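# Seat the L-shaped part in its matching pocket

## Task

Set the L-shaped piece into the pocket shaped to fit it, lying flat and fully down on that pocket's floor.

## Robot and tools

Robot: two UR-type arms, left_arm and right_arm, each ending in a 16-motor four-finger hand (index, middle, ring, thumb). right_arm has a right hand and left_arm a left hand, its mirror image. Calibrated bases in the scene frame: left_arm at (+0.035, +0.396, +0.026) m, right_arm at (+0.046, -0.519, +0.026) m. A two-camera stand sits behind the arms.

Frames: the scene frame has its origin at table-top height, halfway between the nominal bases; +z is up, +x reaches out over the table, and left_arm is on the +y side (not tied to image left or right). Positions, orientations (quat wxyz) and velocities in results use this frame. Each hand point sits just ahead of the palm near the index and middle knuckles. Its axes: +z runs along straightened fingers toward the tips, +y points out of the palm face, +x crosses the palm away from the thumb on the right hand and toward the thumb on the left hand. A rigid mast sticks out behind the palm side of the wrist and can strike things.

Row layout (used by execute_actions and move): one flat list of 48 numbers, each in [-1, 1], covering both arms even if one stays still. Order: left dx, dy, dz, rx, ry, rz; then 16 left hand places; left current_limit, speed; then the same 24 for the right arm. The six pose numbers are offsets, not poses: they are counted from that arm's Hand target at the start of the action or move, along the Hand target's own axes. 1.0 equals 0.6 m for dx, dy, dz and 180 degrees for the rotation vector rx, ry, rz. All six at 0 means stay at (or return to) the Hand target. Repeating an offset moves the arm further. Orientation commands are clipped to within 32 degrees of the measured orientation per control step.

Hand places: only the first four are used, as grasp numbers a, b, c, d (each -1 to +1, absolute goals, not offsets); the other 12 must be exactly 0 or the row is rejected. All four 0 is an open flat hand. a curls index and middle at their outer joints; b bends all three fingers at the knuckles; c swings the thumb across in front of the palm and tips the index toward it; d curls the ring finger. Example pinch-like shapes: (0.25, 0.5, 0.75, 0) or (0.4, 0.6, 0.8, 0). To keep a grip or leave the hand alone, resend the same four numbers. current_limit maps -1..+1 to 0..550 mA per motor (never under 11 mA); speed sets motor goal speed as (speed+1)/2 of 8.5 rad/s. Start values: +0.4 and -0.6. Whatever was last sent stays in force.

Tools:
- execute_actions(actions, cameras): actions is a list of actions; each action is a list of up to 15 rows, one per 1/30 s step, and a short list repeats its last row to fill 15. Each action lasts 0.5 s. Every row in an action is measured from the Hand target at that action's start. An empty list returns state plus all camera images.
- move(target, speed, blend, stop_force, zero, blocking, cameras): straight-line path of each hand point toward the offset in target (one row, or up to 15 rows all counted from the same starting Hand targets). speed is top path speed in m/s, 0.002 to 3.6, default 0.25 (turning up to twice that in rad/s); one value or one per target. blend in m rounds corners in a list; 0 stops at each. stop_force (N, 3 to 120, one value for both arms) ends an arm's path when its wrist sensor feels that much push against the motion; zero (default true) re-zeros the sensor first. blocking=false returns early but is not allowed with stop_force. Paths take 0.5 to 10 s and do not avoid obstacles. Result adds a move: line with the ending (done, off_target, moving, held, fault) and limits such as paced or held.
- wait(seconds 0 to 10), stop(), zoom_image(camera, region [x0, y0, x1, y1] in pixels, at most 504 each way), show_instructions() for the reference image, zero_wrist_force(arm), read_manual(section), finished_scene(scene=1), which is final.

Cameras: cam_high, cam_low, cam_left_wrist, cam_right_wrist, each 672x504.

Results: end_effector_position (m), end_effector_quat_wxyz, velocities, Hand target (the last commanded pose, base for the next offsets; the hand point often rests a bit short of it), joint positions and torques, Wrist force and Wrist torque in the end effector axes plus a peak line, and per-motor hand_goal, hand_measured, hand_current_ma and hand_state (moving, goal, blocked, overload). MOTOR HOT, fault and HAND FAULT lines warn of trouble.

Avoid: outside force near 150 N or joint contact torque at the limits (shoulder/elbow 139 N m, wrists 26 N m), which freeze an arm for 10 s; driving a target past a firm contact, since the arms are stiff; fast touches; any contact or squeeze between the two arms; sweeping a path close to an arm's own base; motor current at 495 mA or more for 5 s, which shuts a motor off; long stretched or pushing holds that overheat motors; dropping the part, letting go while it moves, or anything leaving the table, which fails the task. To end a press, command the target back past the hand point. The part must stay seated after finished_scene.

Each tool is called after ">>>" as name([rows], argument=value, ...), one row to a line, values as JSON.

Reference images:

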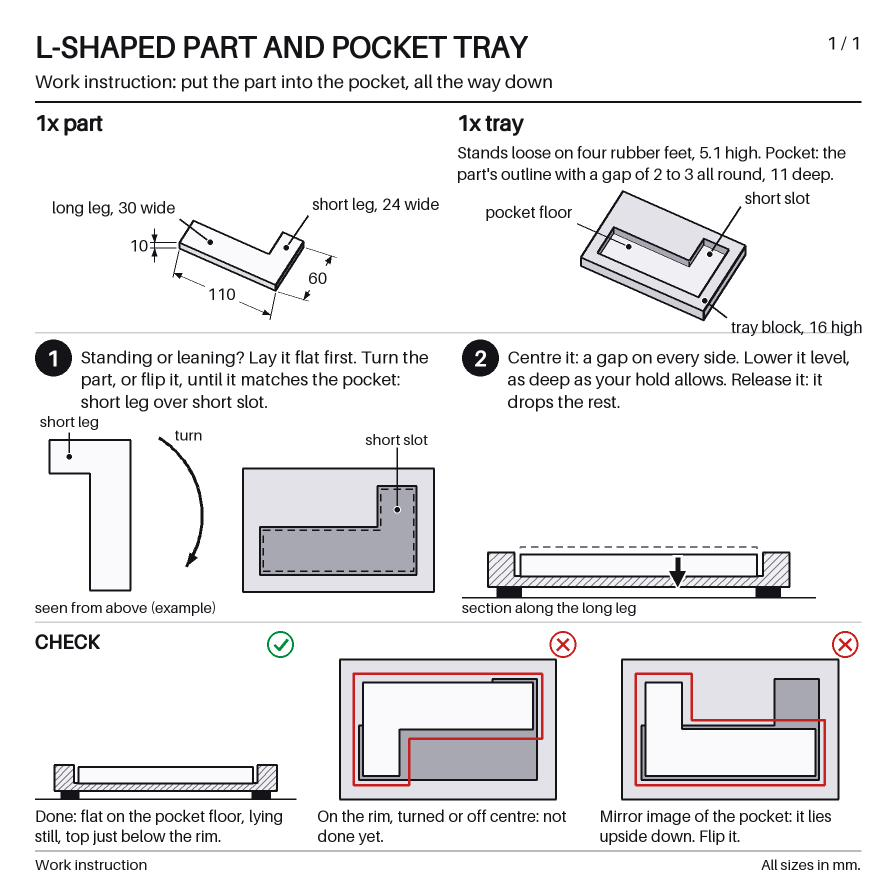

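## Session

>>> execute_actions(actions=[])

Scene clock: 0.00 s.
left_arm: end_effector_position=(+0.4703, +0.0685, +0.2928) hand_goal=(+0.000, -0.754, -0.576, -0.696, +0.000, -0.754, -0.576, -0.696, +0.000, -0.754, -0.576, -0.696, -0.714, -0.678, -0.226, -0.168) hand_measured=(+0.000, -0.754, -0.576, -0.696, +0.000, -0.754, -0.576, -0.696, +0.000, -0.754, -0.576, -0.696, -0.714, -0.678, -0.226, -0.168) hand_current_ma=(+0, +0, +0, +0, +0, +0, +0, +0, +0, +0, +0, +0, +0, +0, +0, +0) hand_state=(goal, goal, goal, goal, goal, goal, goal, goal, goal, goal, goal, goal, goal, goal, goal, goal) hand_current_limit=0.40 hand_speed=-0.60 end_effector_quat_wxyz=(+0.180, +0.106, +0.978, +0.013) | right_arm: end_effector_position=(+0.7914, -0.0681, +0.1437) hand_goal=(+0.000, -0.754, -0.576, -0.696, +0.000, -0.754, -0.576, -0.696, +0.000, -0.754, -0.576, -0.696, -0.714, -0.678, -0.226, -0.168) hand_measured=(+0.000, -0.754, -0.576, -0.696, +0.000, -0.754, -0.576, -0.696, +0.000, -0.754, -0.576, -0.696, -0.714, -0.678, -0.226, -0.168) hand_current_ma=(+0, +0, +0, +0, +0, +0, +0, +0, +0, +0, +0, +0, +0, +0, +0, +0) hand_state=(goal, goal, goal, goal, goal, goal, goal, goal, goal, goal, goal, goal, goal, goal, goal, goal) hand_current_limit=0.40 hand_speed=-0.60 end_effector_quat_wxyz=(-0.467, +0.882, +0.022, -0.068)
Joint positions: left_arm=[2.533 -1.721 -1.755 -0.927 1.765 -1.934] | right_arm=[0.203 -0.536 0.723 -1.83 -0.591 1.776]
Joint velocities: within noise
Joint torques (N m): no reading
Wrist force (N): no reading
Wrist torque (N m): no reading
Wrist force, peak (N): no reading
Hand target: left_arm +0.4703, +0.0685, +0.2928; +0.180, +0.106, +0.978, +0.013 | right_arm +0.7914, -0.0681, +0.1437; -0.467, +0.882, +0.022, -0.068

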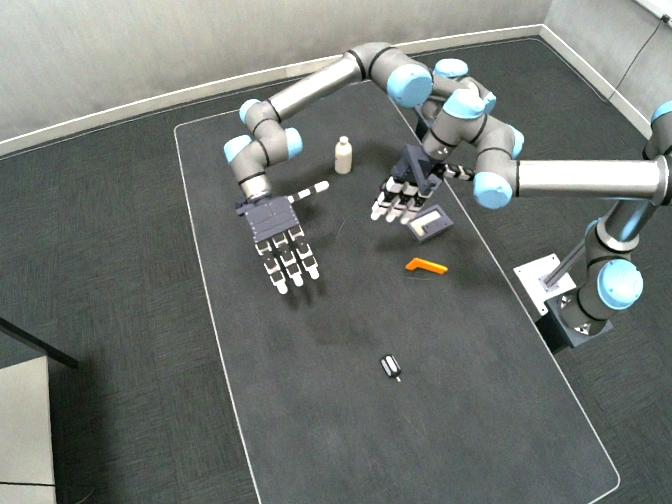

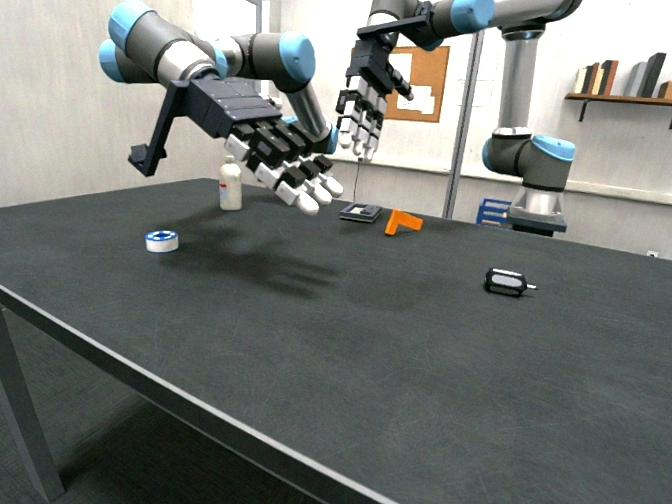

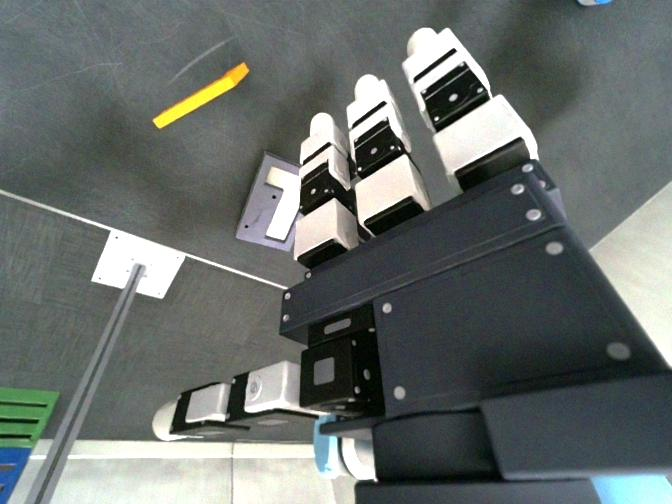

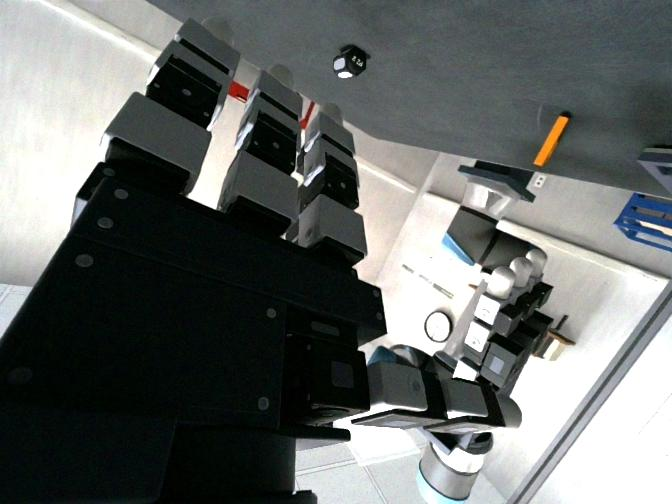

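>>> zoom_image(camera="cam_high", region=[360, 150, 520, 290])

>>> zoom_image(camera="cam_low", region=[310, 150, 470, 270])

>>> zoom_image(camera="cam_left_wrist", region=[140, 40, 340, 270])

Scaled by 3.150 from the camera's 672x504 image, which has a finer 960x720 frame.

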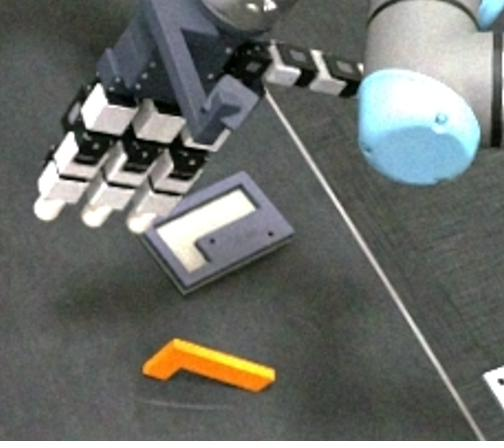

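Scaled by 3.150 from the camera's 672x504 image, which has a finer 960x720 frame.

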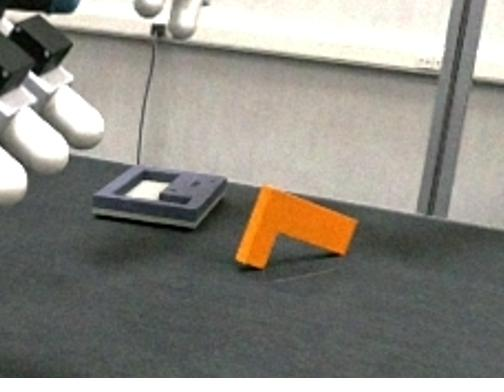

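Scaled by 2.191 from the camera's 672x504 image, which has a finer 960x720 frame.

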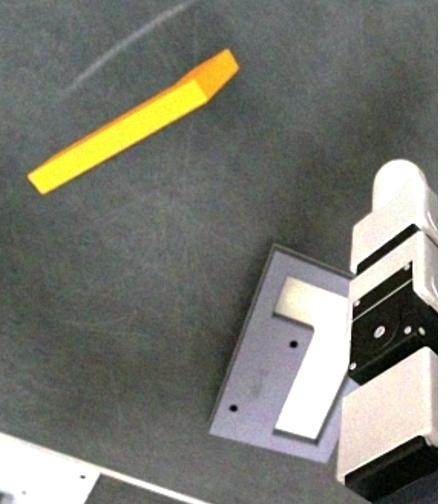

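>>> move(target=[-0.075, 0.32, -0.236, 0,0,0, 0,0,0,0,0,0,0,0,0,0,0,0,0,0,0,0, 0.4,-0.6, 0,0,0,0,0,0, 0,0,0,0,0,0,0,0,0,0,0,0,0,0,0,0, 0.4,-0.6], speed=0.4, cameras=["all"])

Scene clock: 233.50 s.
left_arm: end_effector_position=(+0.5000, +0.2482, +0.4532) hand_goal=(+0.000, -0.750, -0.580, -0.700, +0.000, -0.750, -0.580, -0.700, +0.000, -0.750, -0.580, -0.700, -0.710, -0.680, -0.230, -0.170) hand_measured=(+0.000, -0.750, -0.578, -0.698, +0.000, -0.750, -0.578, -0.698, +0.000, -0.750, -0.578, -0.698, -0.712, -0.678, -0.224, -0.168) hand_current_ma=(+0, -1, +4, +5, +0, -1, +3, +3, +0, +0, +4, +4, -2, +4, +15, +5) hand_state=(goal, goal, goal, goal, goal, goal, goal, goal, goal, goal, goal, goal, goal, goal, goal, goal) hand_current_limit=0.40 hand_speed=-0.60 end_effector_quat_wxyz=(+0.180, +0.106, +0.978, +0.013) | right_arm: end_effector_position=(+0.7914, -0.0681, +0.1437) hand_goal=(+0.000, -0.750, -0.580, -0.700, +0.000, -0.750, -0.580, -0.700, +0.000, -0.750, -0.580, -0.700, -0.710, -0.680, -0.230, -0.170) hand_measured=(+0.000, -0.744, -0.576, -0.698, +0.000, -0.744, -0.576, -0.696, +0.000, -0.744, -0.576, -0.696, -0.704, -0.678, -0.226, -0.168) hand_current_ma=(+0, +2, +1, +1, +0, +3, +1, +1, +0, +2, +1, +1, +2, +1, +2, +1) hand_state=(goal, goal, goal, goal, goal, goal, goal, goal, goal, goal, goal, goal, goal, goal, goal, goal) hand_current_limit=0.40 hand_speed=-0.60 end_effector_quat_wxyz=(-0.467, +0.882, +0.022, -0.068)
Joint positions: left_arm=[2.901 -1.445 -1.632 -1.28 1.644 -1.583] | right_arm=[0.203 -0.536 0.723 -1.83 -0.591 1.776]
Joint torques (N m): left_arm=[6.58 17.12 20.27 3.65 2.1 0.6] | right_arm=[1.13 -66.33 -25.46 -2.61 1.54 -0.23]
Wrist force (N): left_arm=[0.2 0.2 0.2] | right_arm=[0.0 0.1 0.0]
Wrist torque (N m): left_arm=[0.00 -0.02 0.03] | right_arm=[0.02 0.00 0.01]
Wrist force, peak (N): left_arm=[-0.3 2.7 -1.5] | right_arm=[-0.3 0.2 0.1]
Hand target: left_arm +0.5000, +0.2483, +0.4532; +0.180, +0.106, +0.978, +0.013 | right_arm +0.7914, -0.0681, +0.1437; -0.467, +0.882, +0.022, -0.068
Off the commanded pose: left_arm 0.000 m, 0 deg | right_arm 0.000 m, 0 deg.
move: done

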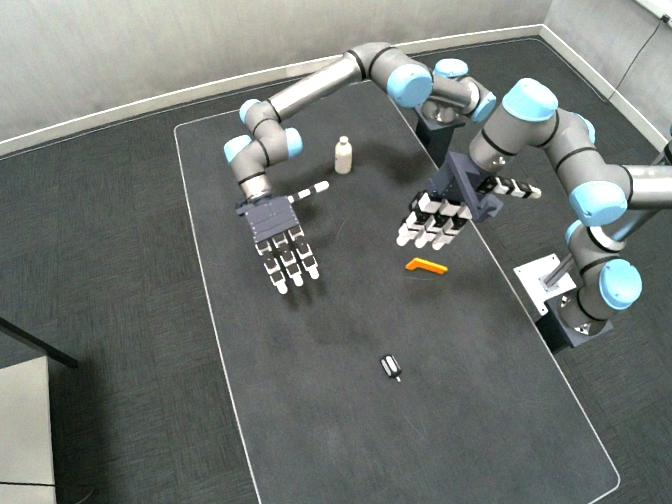

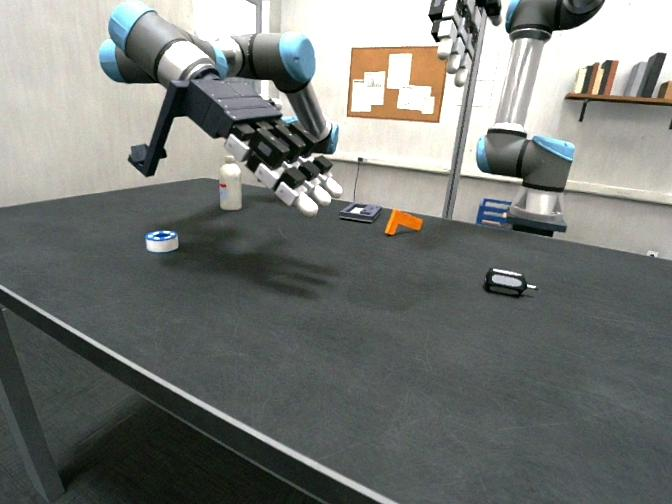

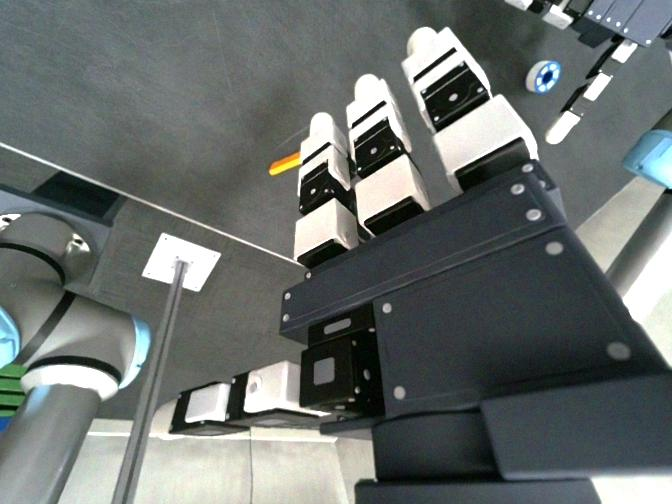

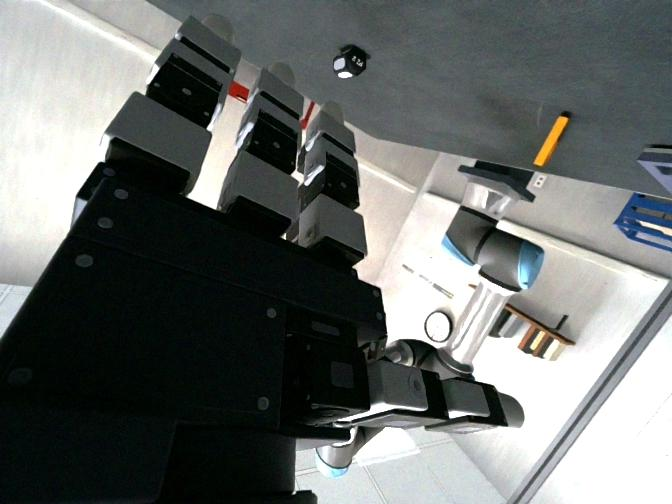

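>>> move(target=[0.0812,-0.0642,0.1047, 0.1776,-0.0394,-0.0690, 0,0,0,0,0,0,0,0,0,0,0,0,0,0,0,0, 0.4,-0.6, 0,0,0,0,0,0, 0,0,0,0,0,0,0,0,0,0,0,0,0,0,0,0, 0.4,-0.6], speed=0.4, cameras=["all"])

Scene clock: 287.80 s.
left_arm: end_effector_position=(+0.4700, +0.2203, +0.3751) hand_goal=(+0.000, -0.750, -0.580, -0.700, +0.000, -0.750, -0.580, -0.700, +0.000, -0.750, -0.580, -0.700, -0.710, -0.680, -0.230, -0.170) hand_measured=(+0.000, -0.746, -0.578, -0.698, +0.000, -0.746, -0.578, -0.698, +0.000, -0.746, -0.578, -0.698, -0.708, -0.678, -0.224, -0.168) hand_current_ma=(+0, +7, +4, +5, +0, +7, +3, +3, +0, +6, +4, +4, +4, +4, +15, +5) hand_state=(goal, goal, goal, goal, goal, goal, goal, goal, goal, goal, goal, goal, goal, goal, goal, goal) hand_current_limit=0.40 hand_speed=-0.60 end_effector_quat_wxyz=(+0.204, +0.047, +0.937, -0.281) | right_arm: end_effector_position=(+0.7914, -0.0681, +0.1437) hand_goal=(+0.000, -0.750, -0.580, -0.700, +0.000, -0.750, -0.580, -0.700, +0.000, -0.750, -0.580, -0.700, -0.710, -0.680, -0.230, -0.170) hand_measured=(+0.000, -0.744, -0.576, -0.698, +0.000, -0.744, -0.576, -0.696, +0.000, -0.744, -0.576, -0.696, -0.704, -0.678, -0.226, -0.168) hand_current_ma=(+0, +2, +1, +1, +0, +3, +1, +1, +0, +2, +1, +1, +2, +1, +2, +1) hand_state=(goal, goal, goal, goal, goal, goal, goal, goal, goal, goal, goal, goal, goal, goal, goal, goal) hand_current_limit=0.40 hand_speed=-0.60 end_effector_quat_wxyz=(-0.467, +0.882, +0.022, -0.068)
Joint positions: left_arm=[3.179 -1.261 -1.962 -1.074 0.978 -1.563] | right_arm=[0.203 -0.536 0.723 -1.83 -0.591 1.776]
Joint torques (N m): left_arm=[4.75 1.71 24.26 0.52 -2.6 -1.91] | right_arm=[0.6 -68.27 -27.49 -2.84 1.63 0.07]
Wrist force (N): left_arm=[0.9 0.6 0.1] | right_arm=[-0.1 0.2 -0.1]
Wrist torque (N m): left_arm=[0.17 -0.15 -0.02] | right_arm=[0.03 0.01 0.00]
Wrist force, peak (N): left_arm=[1.4 1.2 0.3] | right_arm=[-0.2 0.2 0.2]
Hand target: left_arm +0.4700, +0.2202, +0.3750; +0.204, +0.047, +0.936, -0.282 | right_arm +0.7914, -0.0681, +0.1437; -0.467, +0.882, +0.022, -0.068
Off the commanded pose: left_arm 0.000 m, 0 deg | right_arm 0.000 m, 0 deg.
move: done

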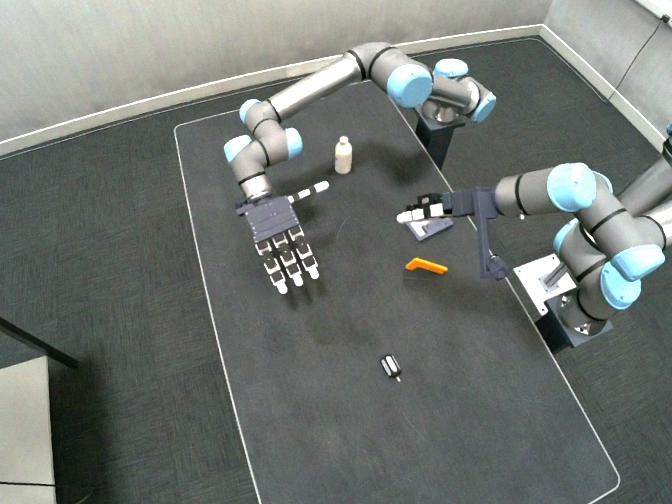

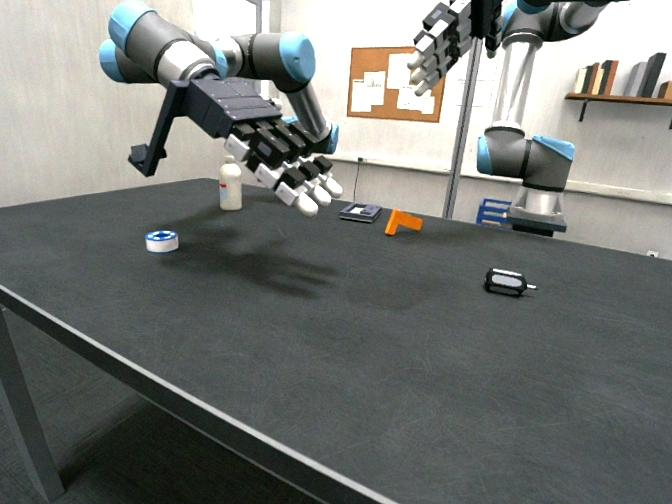

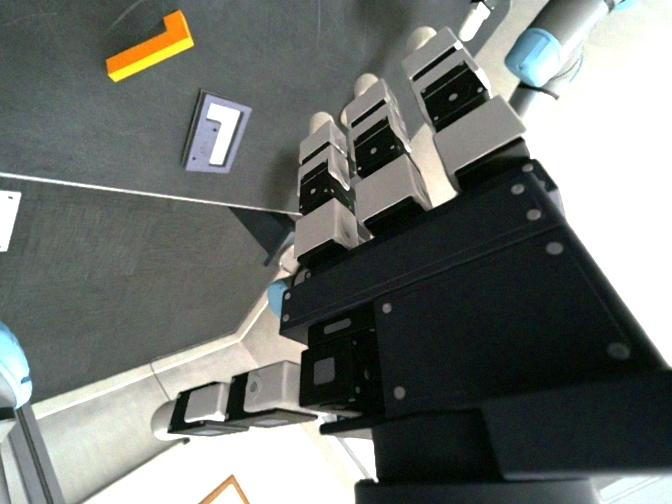

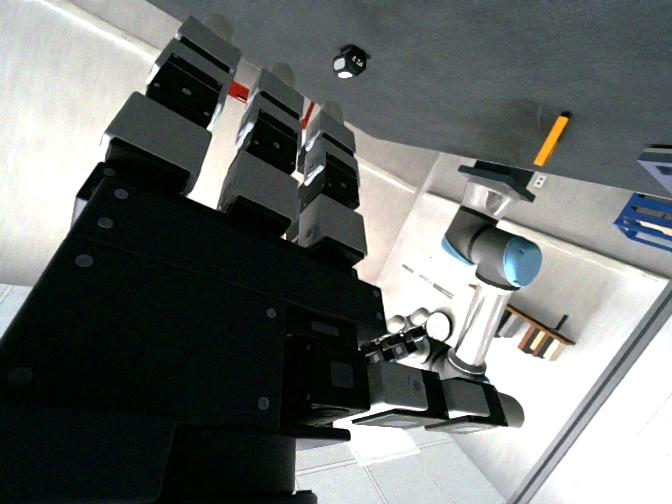

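>>> zoom_image(camera="cam_left_wrist", region=[80, 0, 280, 190])

>>> zoom_image(camera="cam_high", region=[380, 190, 480, 300])

Scaled by 2.520 from the camera's 672x504 image, which has a finer 960x720 frame.

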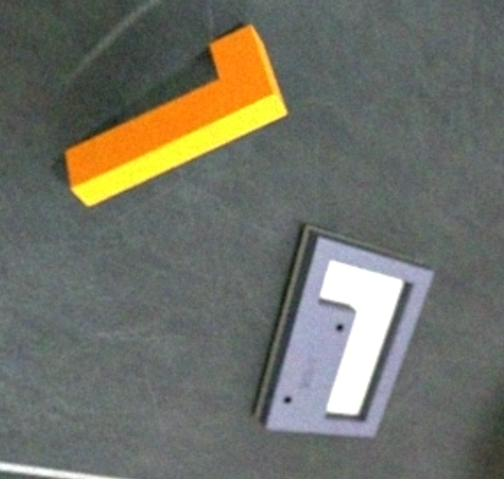

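Scaled by 4.582 from the camera's 672x504 image, which has a finer 960x720 frame.

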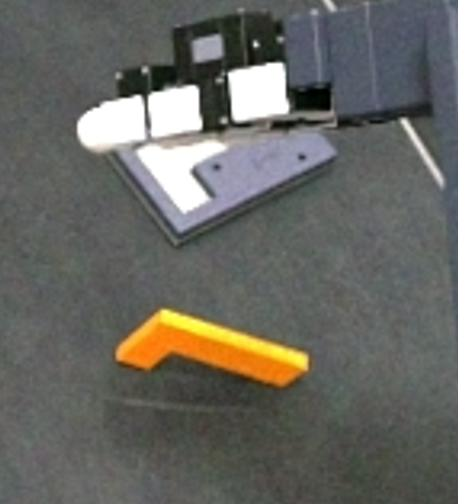

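>>> move([
  [0,0,0,0,0,0, 0,0,0,0,0,0,0,0,0,0,0,0,0,0,0,0, 0.4,-0.6, -0.1937,-0.1828,-0.2648,0.056,0.092,0.025, 0.25,0.25,0.75,0,0,0,0,0,0,0,0,0,0,0,0,0, 0.4,-0.6],
  [0,0,0,0,0,0, 0,0,0,0,0,0,0,0,0,0,0,0,0,0,0,0, 0.4,-0.6, -0.7087,-0.0618,-0.1007,0.1112,0.1844,0.0499, 0.25,0.25,0.75,0,0,0,0,0,0,0,0,0,0,0,0,0, 0.4,-0.6],
], speed=0.35, blend=0.06, cameras=["all"])

Scene clock: 399.10 s.
left_arm: end_effector_position=(+0.4700, +0.2202, +0.3750) hand_goal=(+0.000, -0.750, -0.580, -0.700, +0.000, -0.750, -0.580, -0.700, +0.000, -0.750, -0.580, -0.700, -0.710, -0.680, -0.230, -0.170) hand_measured=(+0.000, -0.746, -0.578, -0.698, +0.000, -0.746, -0.578, -0.698, +0.000, -0.746, -0.578, -0.698, -0.708, -0.678, -0.224, -0.168) hand_current_ma=(+0, +7, +4, +5, +0, +7, +3, +3, +0, +6, +4, +4, +4, +4, +15, +5) hand_state=(goal, goal, goal, goal, goal, goal, goal, goal, goal, goal, goal, goal, goal, goal, goal, goal) hand_current_limit=0.40 hand_speed=-0.60 end_effector_quat_wxyz=(+0.204, +0.047, +0.936, -0.282) | right_arm: end_effector_position=(+0.3799, -0.1400, +0.2499) hand_goal=(+0.000, -0.176, -0.018, -0.512, +0.000, -0.250, -0.130, -0.562, +0.000, -0.588, -0.580, -0.726, +0.540, -0.680, -0.042, -0.070) hand_measured=(+0.000, -0.172, -0.020, -0.514, +0.000, -0.246, -0.132, -0.564, +0.000, -0.580, -0.576, -0.722, +0.538, -0.678, -0.042, -0.072) hand_current_ma=(+0, +1, -1, +0, +0, +1, +0, +0, +0, +3, +1, +1, +0, +1, +0, +0) hand_state=(goal, goal, goal, goal, goal, goal, goal, goal, goal, goal, goal, goal, goal, goal, goal, goal) hand_current_limit=0.40 hand_speed=-0.60 end_effector_quat_wxyz=(-0.591, +0.770, -0.191, +0.147) end_effector_velocity=(+0.000, +0.000, +0.000) end_effector_angular_velocity=(+0.000, -0.004, -0.001)
Joint positions: left_arm=[3.179 -1.261 -1.962 -1.074 0.978 -1.563] | right_arm=[0.197 -1.523 2.449 -3.672 -0.737 2.841]
Joint velocities: left_arm=[within noise] | right_arm=[0 0 0.001 -0.005 -0.001 -0.001]
Joint torques (N m): left_arm=[2.06 0.9 21.05 0.35 -0.72 -1.82] | right_arm=[-4.65 -13.51 -9.28 -3.75 0.19 -1.49]
Wrist force (N): left_arm=[0.6 0.5 0.2] | right_arm=[-0.6 0.3 -0.7]
Wrist torque (N m): left_arm=[0.15 -0.11 -0.02] | right_arm=[0.06 0.09 0.20]
Wrist force, peak (N): left_arm=[0.8 0.7 0.1] | right_arm=[-3.0 1.2 -1.7]
Hand target: left_arm +0.4700, +0.2202, +0.3750; +0.204, +0.047, +0.936, -0.282 | right_arm +0.3798, -0.1400, +0.2499; -0.591, +0.770, -0.191, +0.147
Off the commanded pose: left_arm 0.000 m, 0 deg | right_arm 0.000 m, 0 deg.
move: done

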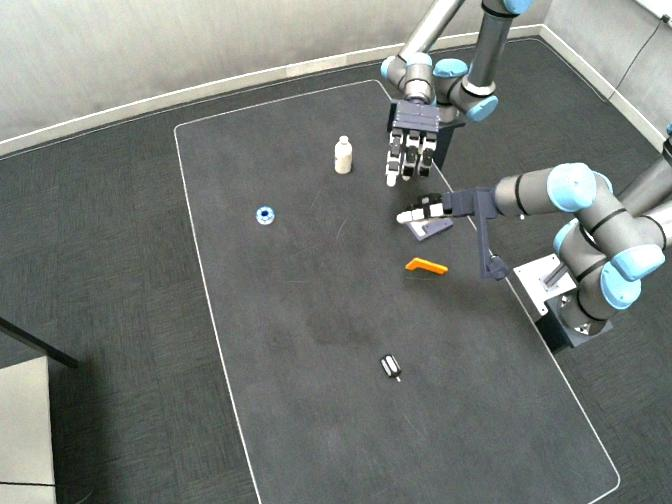

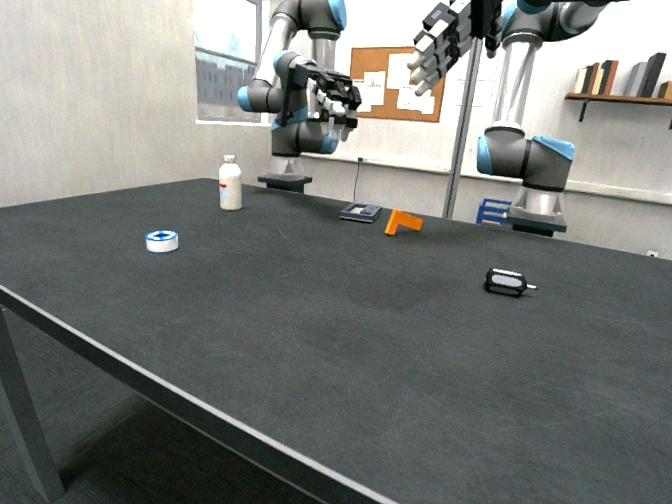

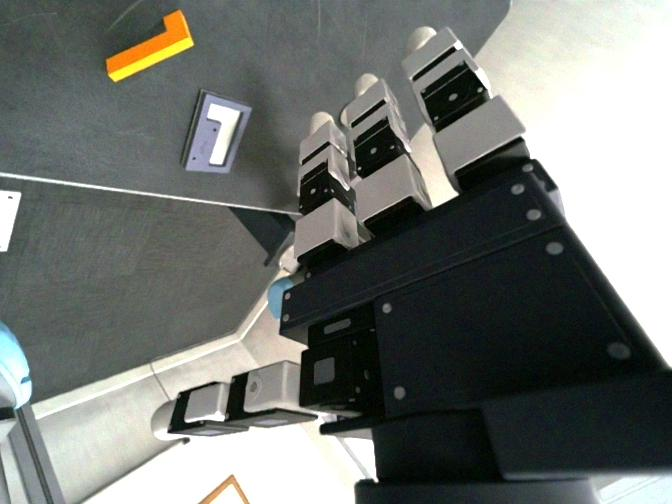

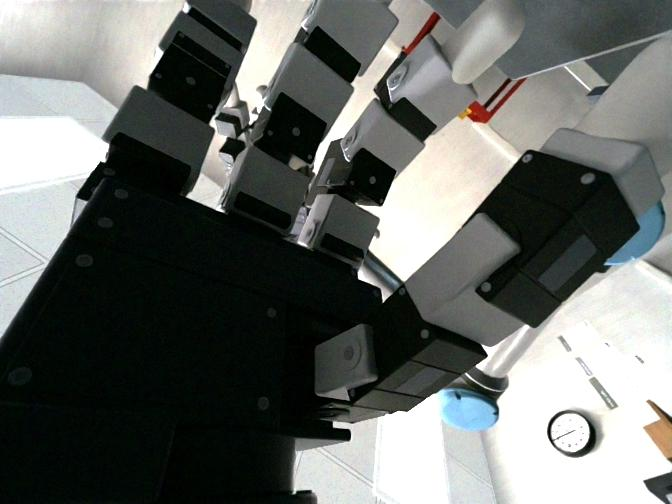

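>>> move([
  [-0.0717,0.0271,-0.1995,0,0,0, 0,0,0,0,0,0,0,0,0,0,0,0,0,0,0,0, 0.4,-0.6, 0,0,0,0,0,0, 0.25,0.25,0.75,0,0,0,0,0,0,0,0,0,0,0,0,0, 0.4,-0.6],
  [-0.0717,0.0271,-0.1995,0,0,0, 0,0,0,0,0,0,0,0,0,0,0,0,0,0,0,0, 0.4,-0.6, -0.0653,0.0032,0.5042,0,0,0, 0.25,0.25,0.75,0,0,0,0,0,0,0,0,0,0,0,0,0, 0.4,-0.6],
], speed=0.3, blend=0.03, cameras=["all"])

>>> zoom_image(camera="cam_left_wrist", region=[80, 0, 330, 200])

>>> zoom_image(camera="cam_high", region=[370, 170, 490, 300])

>>> zoom_image(camera="cam_low", region=[310, 130, 470, 260])

Scene clock: 427.17 s.
left_arm: end_effector_position=(+0.4701, +0.3004, +0.4751) hand_goal=(+0.000, -0.750, -0.580, -0.700, +0.000, -0.750, -0.580, -0.700, +0.000, -0.750, -0.580, -0.700, -0.710, -0.680, -0.230, -0.170) hand_measured=(+0.000, -0.746, -0.578, -0.698, +0.000, -0.746, -0.578, -0.698, +0.000, -0.746, -0.578, -0.698, -0.708, -0.678, -0.224, -0.168) hand_current_ma=(+0, +8, +4, +5, +0, +7, +3, +3, +0, +7, +4, +4, +4, +4, +15, +5) hand_state=(goal, goal, goal, goal, goal, goal, goal, goal, goal, goal, goal, goal, goal, goal, goal, goal) hand_current_limit=0.40 hand_speed=-0.60 end_effector_quat_wxyz=(+0.204, +0.047, +0.936, -0.282) | right_arm: end_effector_position=(+0.4817, +0.1360, +0.1696) hand_goal=(+0.000, -0.176, -0.018, -0.512, +0.000, -0.250, -0.130, -0.562, +0.000, -0.588, -0.580, -0.726, +0.540, -0.680, -0.042, -0.070) hand_measured=(+0.000, -0.172, -0.020, -0.514, +0.000, -0.246, -0.132, -0.564, +0.000, -0.580, -0.576, -0.722, +0.538, -0.678, -0.042, -0.072) hand_current_ma=(+0, +1, -1, +0, +0, +1, +0, +0, +0, +3, +1, +1, +0, +1, +0, +0) hand_state=(goal, goal, goal, goal, goal, goal, goal, goal, goal, goal, goal, goal, goal, goal, goal, goal) hand_current_limit=0.40 hand_speed=-0.60 end_effector_quat_wxyz=(-0.591, +0.770, -0.191, +0.147)
Joint positions: left_arm=[3.41 -1.223 -1.69 -1.544 0.901 -1.292] | right_arm=[0.672 -0.84 1.67 -3.688 -1.187 3.032]
Joint torques (N m): left_arm=[7.56 18.18 33.71 0.02 0.87 1.36] | right_arm=[-6.05 -45.81 -26.32 -2.7 0.95 -2.91]
Wrist force (N): left_arm=[0.8 0.5 0.1] | right_arm=[-0.2 0.4 -0.3]
Wrist torque (N m): left_arm=[0.15 -0.13 0.12] | right_arm=[0.02 0.04 0.15]
Wrist force, peak (N): left_arm=[1.4 0.4 2.3] | right_arm=[-0.2 0.1 -2.3]
Hand target: left_arm +0.4701, +0.3004, +0.4751; +0.204, +0.047, +0.936, -0.282 | right_arm +0.4818, +0.1360, +0.1696; -0.591, +0.770, -0.191, +0.147
Off the commanded pose: left_arm 0.000 m, 0 deg | right_arm 0.000 m, 0 deg.
move: done

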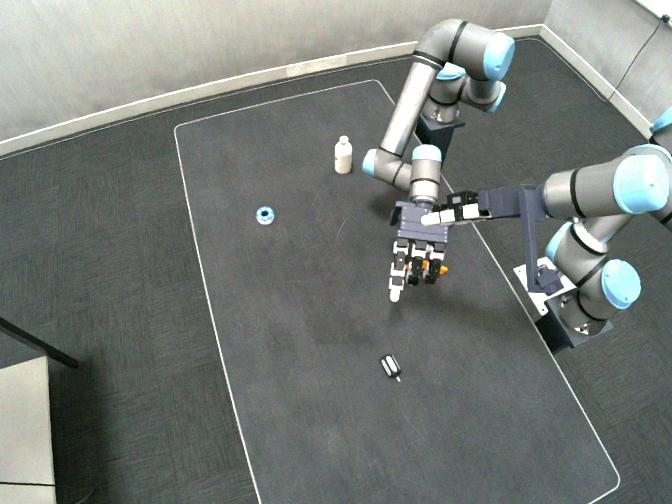

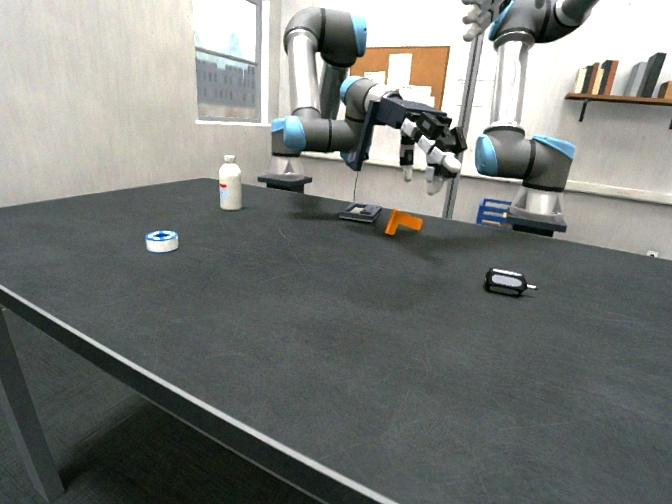

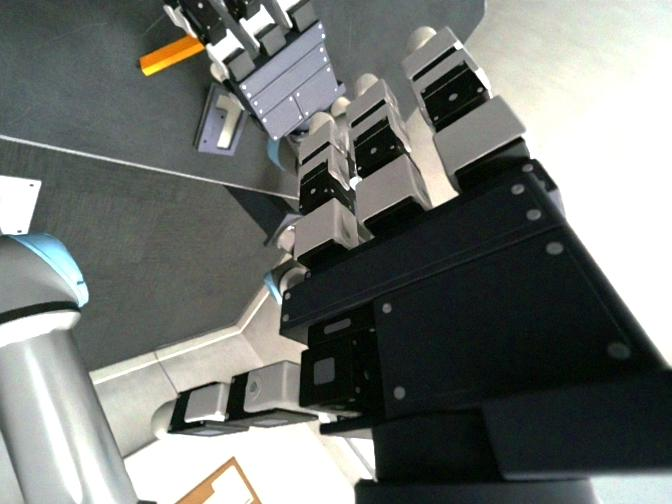

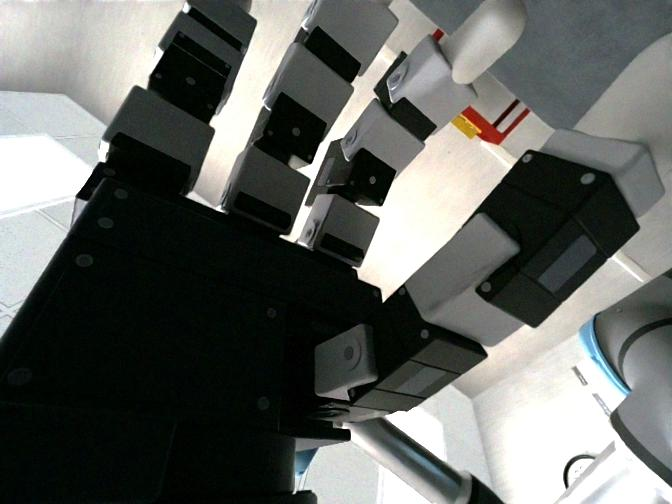

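Scaled by 2.016 from the camera's 672x504 image, which has a finer 960x720 frame.

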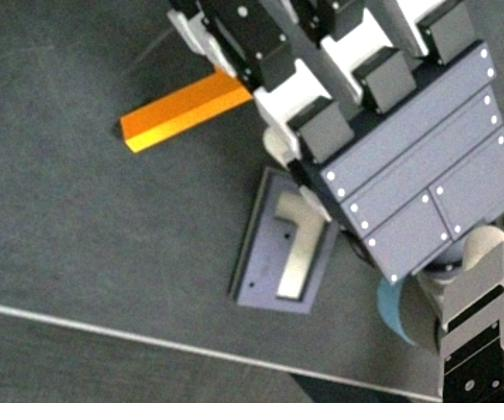

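Scaled by 3.877 from the camera's 672x504 image, which has a finer 960x720 frame.

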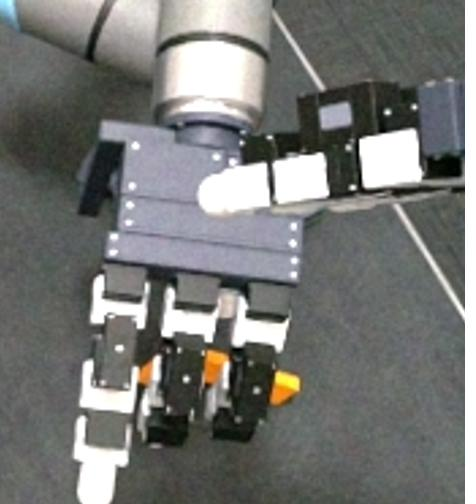

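Scaled by 3.150 from the camera's 672x504 image, which has a finer 960x720 frame.

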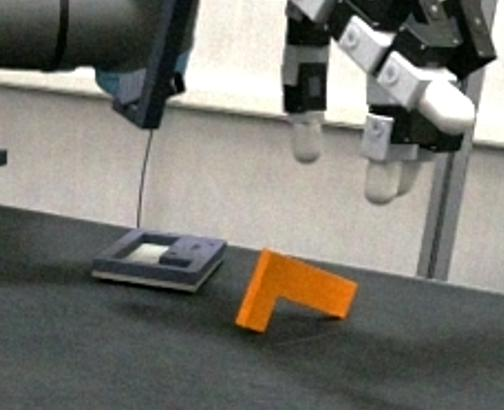

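>>> move(target=[0,0,0,0,0,0, 0,0,0,0,0,0,0,0,0,0,0,0,0,0,0,0, 0.4,-0.6, 0.0325,0.0618,-0.231,0,0,0, 0,0,0,0,0,0,0,0,0,0,0,0,0,0,0,0, 0.4,-0.4], speed=0.3, cameras=["all"])

>>> zoom_image(camera="cam_left_wrist", region=[100, 0, 340, 180])

>>> zoom_image(camera="cam_high", region=[350, 160, 490, 300])

Scene clock: 470.07 s.
left_arm: end_effector_position=(+0.4701, +0.3004, +0.4751) hand_goal=(+0.000, -0.750, -0.580, -0.700, +0.000, -0.750, -0.580, -0.700, +0.000, -0.750, -0.580, -0.700, -0.710, -0.680, -0.230, -0.170) hand_measured=(+0.000, -0.746, -0.578, -0.698, +0.000, -0.746, -0.578, -0.698, +0.000, -0.746, -0.578, -0.698, -0.708, -0.678, -0.224, -0.168) hand_current_ma=(+0, +8, +4, +5, +0, +7, +3, +3, +0, +7, +4, +4, +4, +4, +15, +5) hand_state=(goal, goal, goal, goal, goal, goal, goal, goal, goal, goal, goal, goal, goal, goal, goal, goal) hand_current_limit=0.40 hand_speed=-0.60 end_effector_quat_wxyz=(+0.204, +0.047, +0.936, -0.282) | right_arm: end_effector_position=(+0.4320, +0.0002, +0.1698) hand_goal=(+0.000, -0.750, -0.580, -0.700, +0.000, -0.750, -0.580, -0.700, +0.000, -0.750, -0.580, -0.700, -0.710, -0.680, -0.230, -0.170) hand_measured=(+0.000, -0.728, -0.572, -0.698, +0.000, -0.728, -0.572, -0.696, +0.000, -0.728, -0.576, -0.702, -0.688, -0.678, -0.228, -0.168) hand_current_ma=(+0, +17, +3, +1, +0, +19, +3, +1, +0, +18, +1, +0, +17, +1, +1, +1) hand_state=(goal, blocked, goal, goal, goal, blocked, goal, goal, goal, blocked, goal, goal, blocked, goal, goal, goal) hand_current_limit=0.40 hand_speed=-0.40 end_effector_quat_wxyz=(-0.591, +0.770, -0.191, +0.147)
Joint positions: left_arm=[3.41 -1.223 -1.69 -1.544 0.901 -1.292] | right_arm=[0.506 -1.05 2.103 -3.887 -1.028 2.978]
Joint torques (N m): left_arm=[7.06 18.55 32.91 0.14 0.5 1.29] | right_arm=[5.89 -31.73 -7.56 -2.86 0.08 2.71]
Wrist force (N): left_arm=[0.9 0.3 0.0] | right_arm=[-0.4 0.2 -0.2]
Wrist torque (N m): left_arm=[0.14 -0.14 0.12] | right_arm=[-0.10 0.06 0.07]
Wrist force, peak (N): left_arm=[1.1 0.5 0.0] | right_arm=[-0.2 0.6 -2.1]
Hand target: left_arm +0.4701, +0.3004, +0.4751; +0.204, +0.047, +0.936, -0.282 | right_arm +0.4319, +0.0001, +0.1697; -0.591, +0.770, -0.191, +0.147
Off the commanded pose: left_arm 0.000 m, 0 deg | right_arm 0.000 m, 0 deg.
move: done

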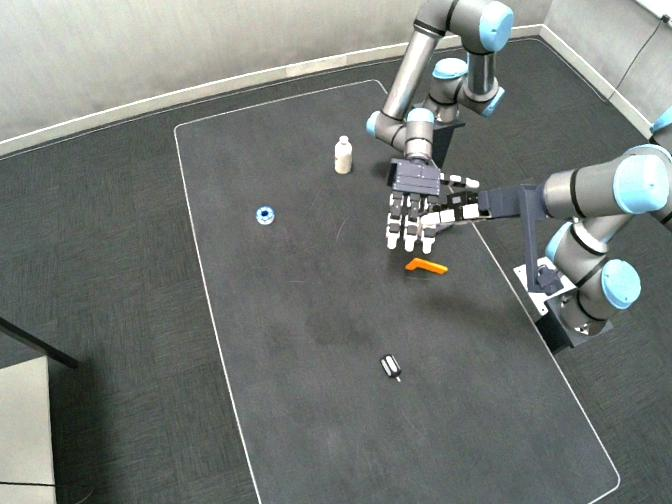

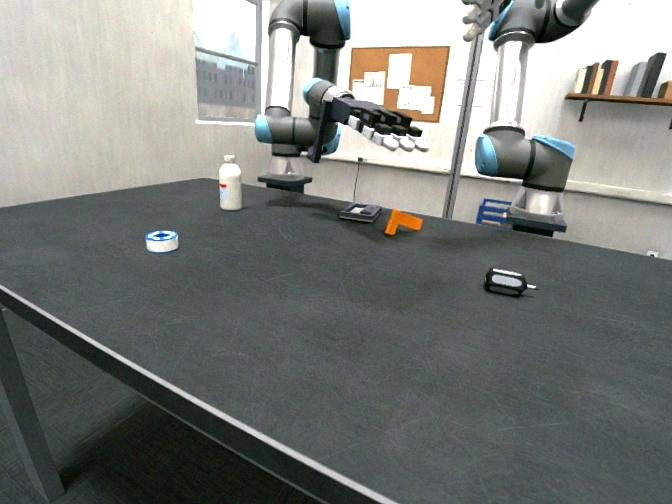

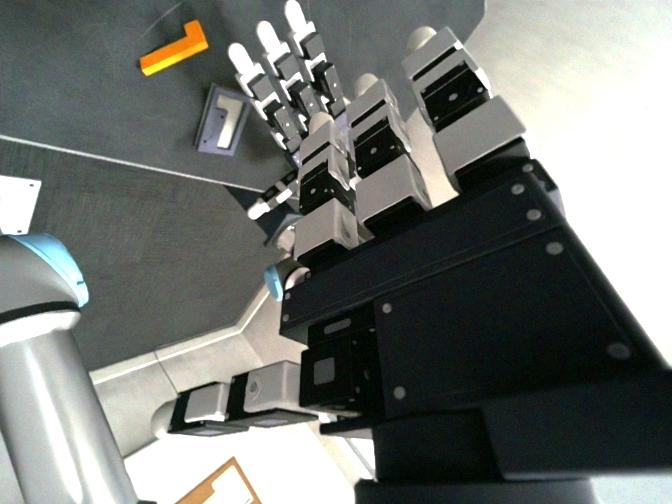

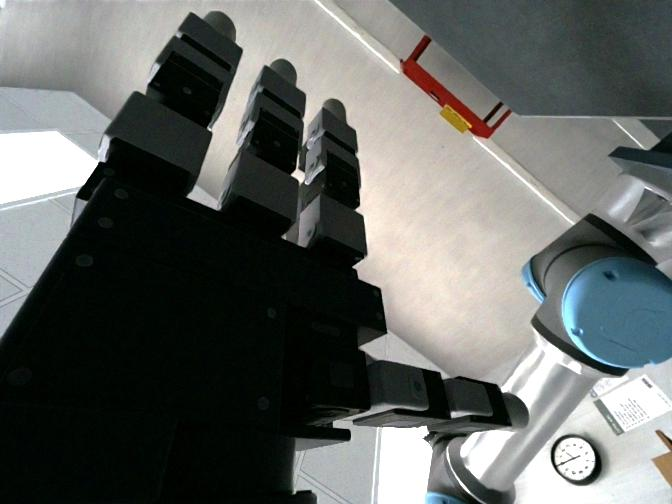

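Scaled by 2.100 from the camera's 672x504 image, which has a finer 960x720 frame.

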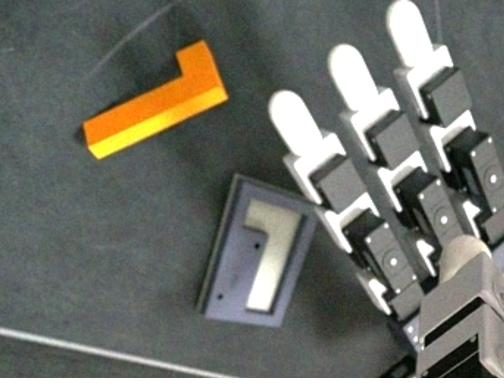

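Scaled by 3.600 from the camera's 672x504 image, which has a finer 960x720 frame.

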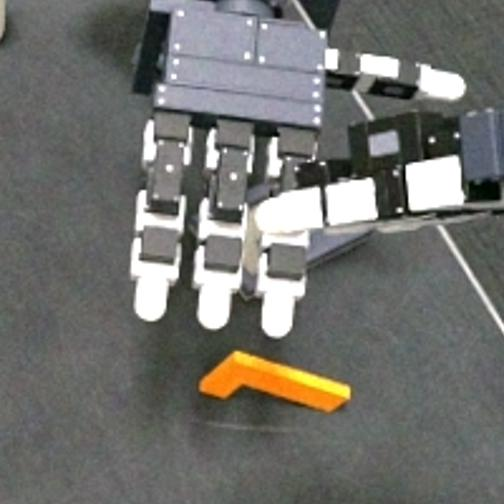

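>>> zoom_image(camera="cam_left_wrist", region=[130, 10, 220, 90])

Scaled by 5.600 from the camera's 672x504 image, which has a finer 960x720 frame.

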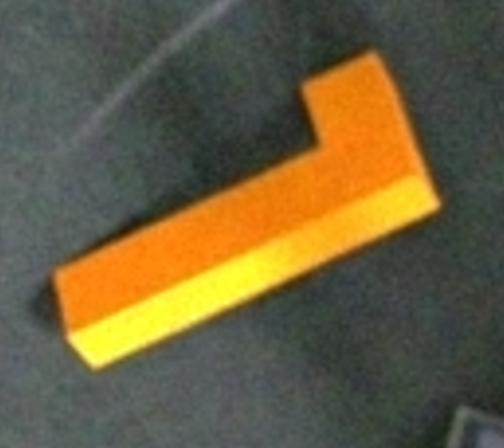

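>>> move(target=[0,0,0,0,0,0, 0,0,0,0,0,0,0,0,0,0,0,0,0,0,0,0, 0.4,-0.6, -0.0983,-0.0323,0.183,0,-0.088,-0.0236, 0.25,0.25,0.75,0,0,0,0,0,0,0,0,0,0,0,0,0, 0.4,-0.4], speed=0.3, cameras=["cam_high","cam_low","cam_left_wrist"])

>>> zoom_image(camera="cam_left_wrist", region=[120, 0, 320, 160])

>>> zoom_image(camera="cam_low", region=[310, 130, 470, 260])

Scene clock: 624.90 s.
left_arm: end_effector_position=(+0.4701, +0.3004, +0.4751) hand_goal=(+0.000, -0.750, -0.580, -0.700, +0.000, -0.750, -0.580, -0.700, +0.000, -0.750, -0.580, -0.700, -0.710, -0.680, -0.230, -0.170) hand_measured=(+0.000, -0.746, -0.578, -0.698, +0.000, -0.746, -0.578, -0.698, +0.000, -0.746, -0.578, -0.698, -0.708, -0.678, -0.224, -0.168) hand_current_ma=(+0, +8, +4, +5, +0, +7, +3, +3, +0, +7, +4, +4, +4, +4, +15, +5) hand_state=(goal, goal, goal, goal, goal, goal, goal, goal, goal, goal, goal, goal, goal, goal, goal, goal) hand_current_limit=0.40 hand_speed=-0.60 end_effector_quat_wxyz=(+0.204, +0.047, +0.936, -0.282) | right_arm: end_effector_position=(+0.4317, +0.1259, +0.1599) hand_goal=(+0.000, -0.176, -0.018, -0.512, +0.000, -0.250, -0.130, -0.562, +0.000, -0.588, -0.580, -0.726, +0.540, -0.680, -0.042, -0.070) hand_measured=(+0.000, -0.174, -0.020, -0.514, +0.000, -0.246, -0.132, -0.564, +0.000, -0.580, -0.576, -0.722, +0.538, -0.678, -0.044, -0.072) hand_current_ma=(+0, +1, -1, +0, +0, +1, +0, +0, +0, +3, +1, +1, +0, +1, +0, -1) hand_state=(goal, goal, goal, goal, goal, goal, goal, goal, goal, goal, goal, goal, goal, goal, goal, goal) hand_current_limit=0.40 hand_speed=-0.40 end_effector_quat_wxyz=(-0.606, +0.789, -0.079, +0.061)
Joint positions: left_arm=[3.41 -1.223 -1.69 -1.544 0.901 -1.292] | right_arm=[0.633 -0.858 1.738 -3.678 -0.878 2.916]
Joint torques (N m): left_arm=[7.11 19.05 32.82 0.22 0.33 1.53] | right_arm=[-7.48 -52.04 -25.24 -1.43 0.8 2.82]
Wrist force (N): left_arm=[0.9 0.3 0.1] | right_arm=[-0.4 -0.1 -0.8]
Wrist torque (N m): left_arm=[0.13 -0.14 0.13] | right_arm=[-0.03 0.08 0.11]
Wrist force, peak (N): left_arm=[1.0 0.5 0.2] | right_arm=[0.6 0.8 -1.6]
Hand target: left_arm +0.4701, +0.3004, +0.4751; +0.204, +0.047, +0.936, -0.282 | right_arm +0.4317, +0.1259, +0.1600; -0.606, +0.789, -0.079, +0.061
Off the commanded pose: left_arm 0.000 m, 0 deg | right_arm 0.000 m, 0 deg.
move: done
Images, in order (width x height): cam_high 672x504, cam_low 672x504, cam_left_wrist 672x504.

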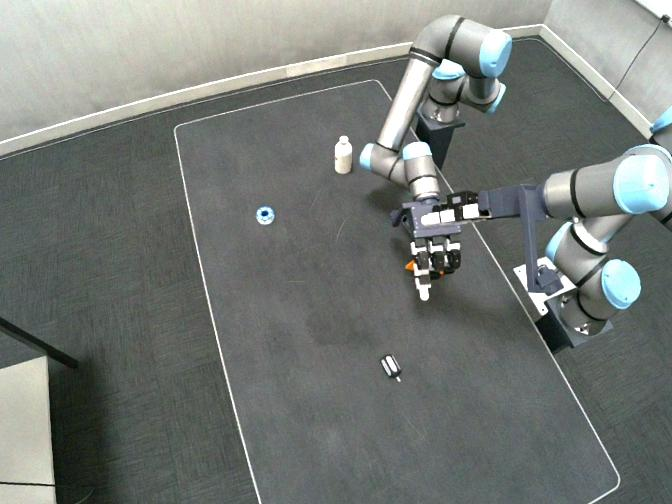

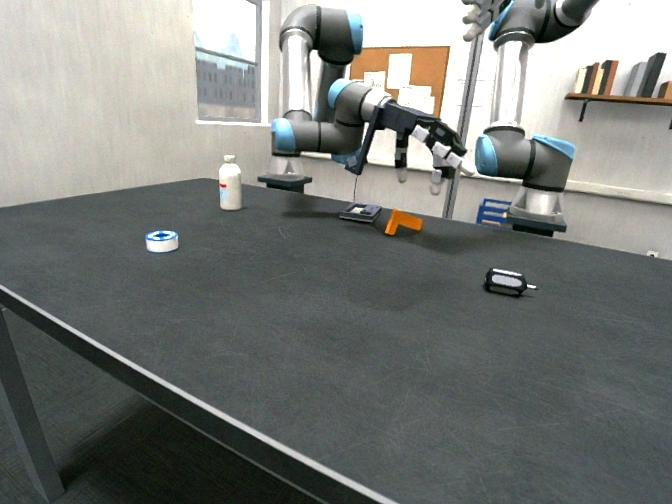

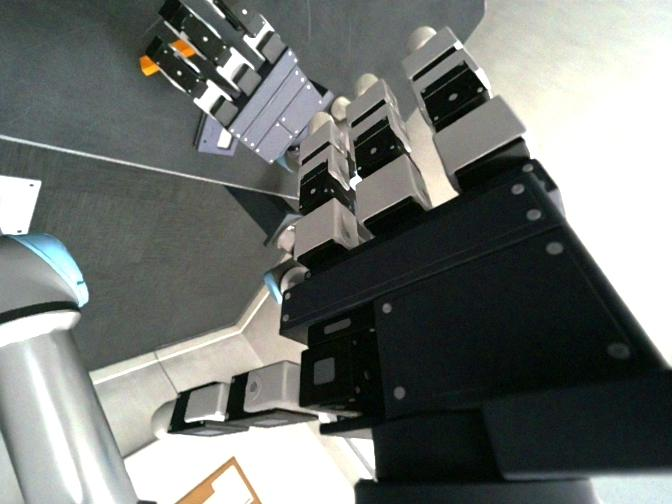

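Scaled by 2.520 from the camera's 672x504 image, which has a finer 960x720 frame.

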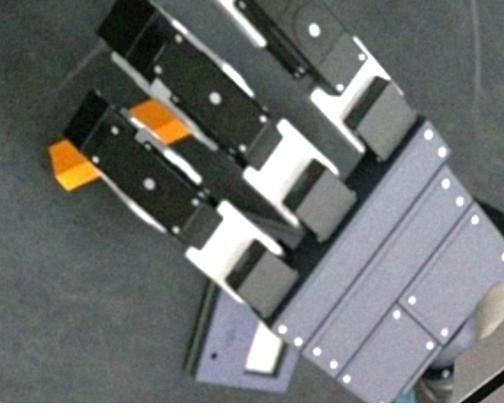

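Scaled by 3.150 from the camera's 672x504 image, which has a finer 960x720 frame.

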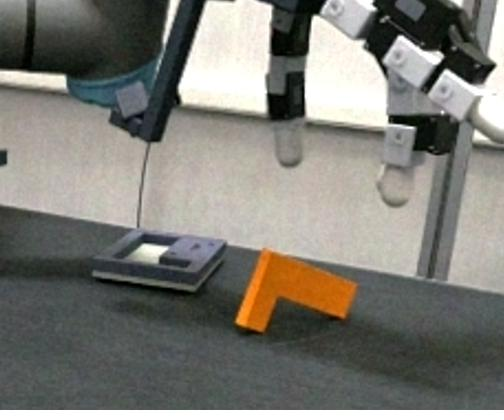

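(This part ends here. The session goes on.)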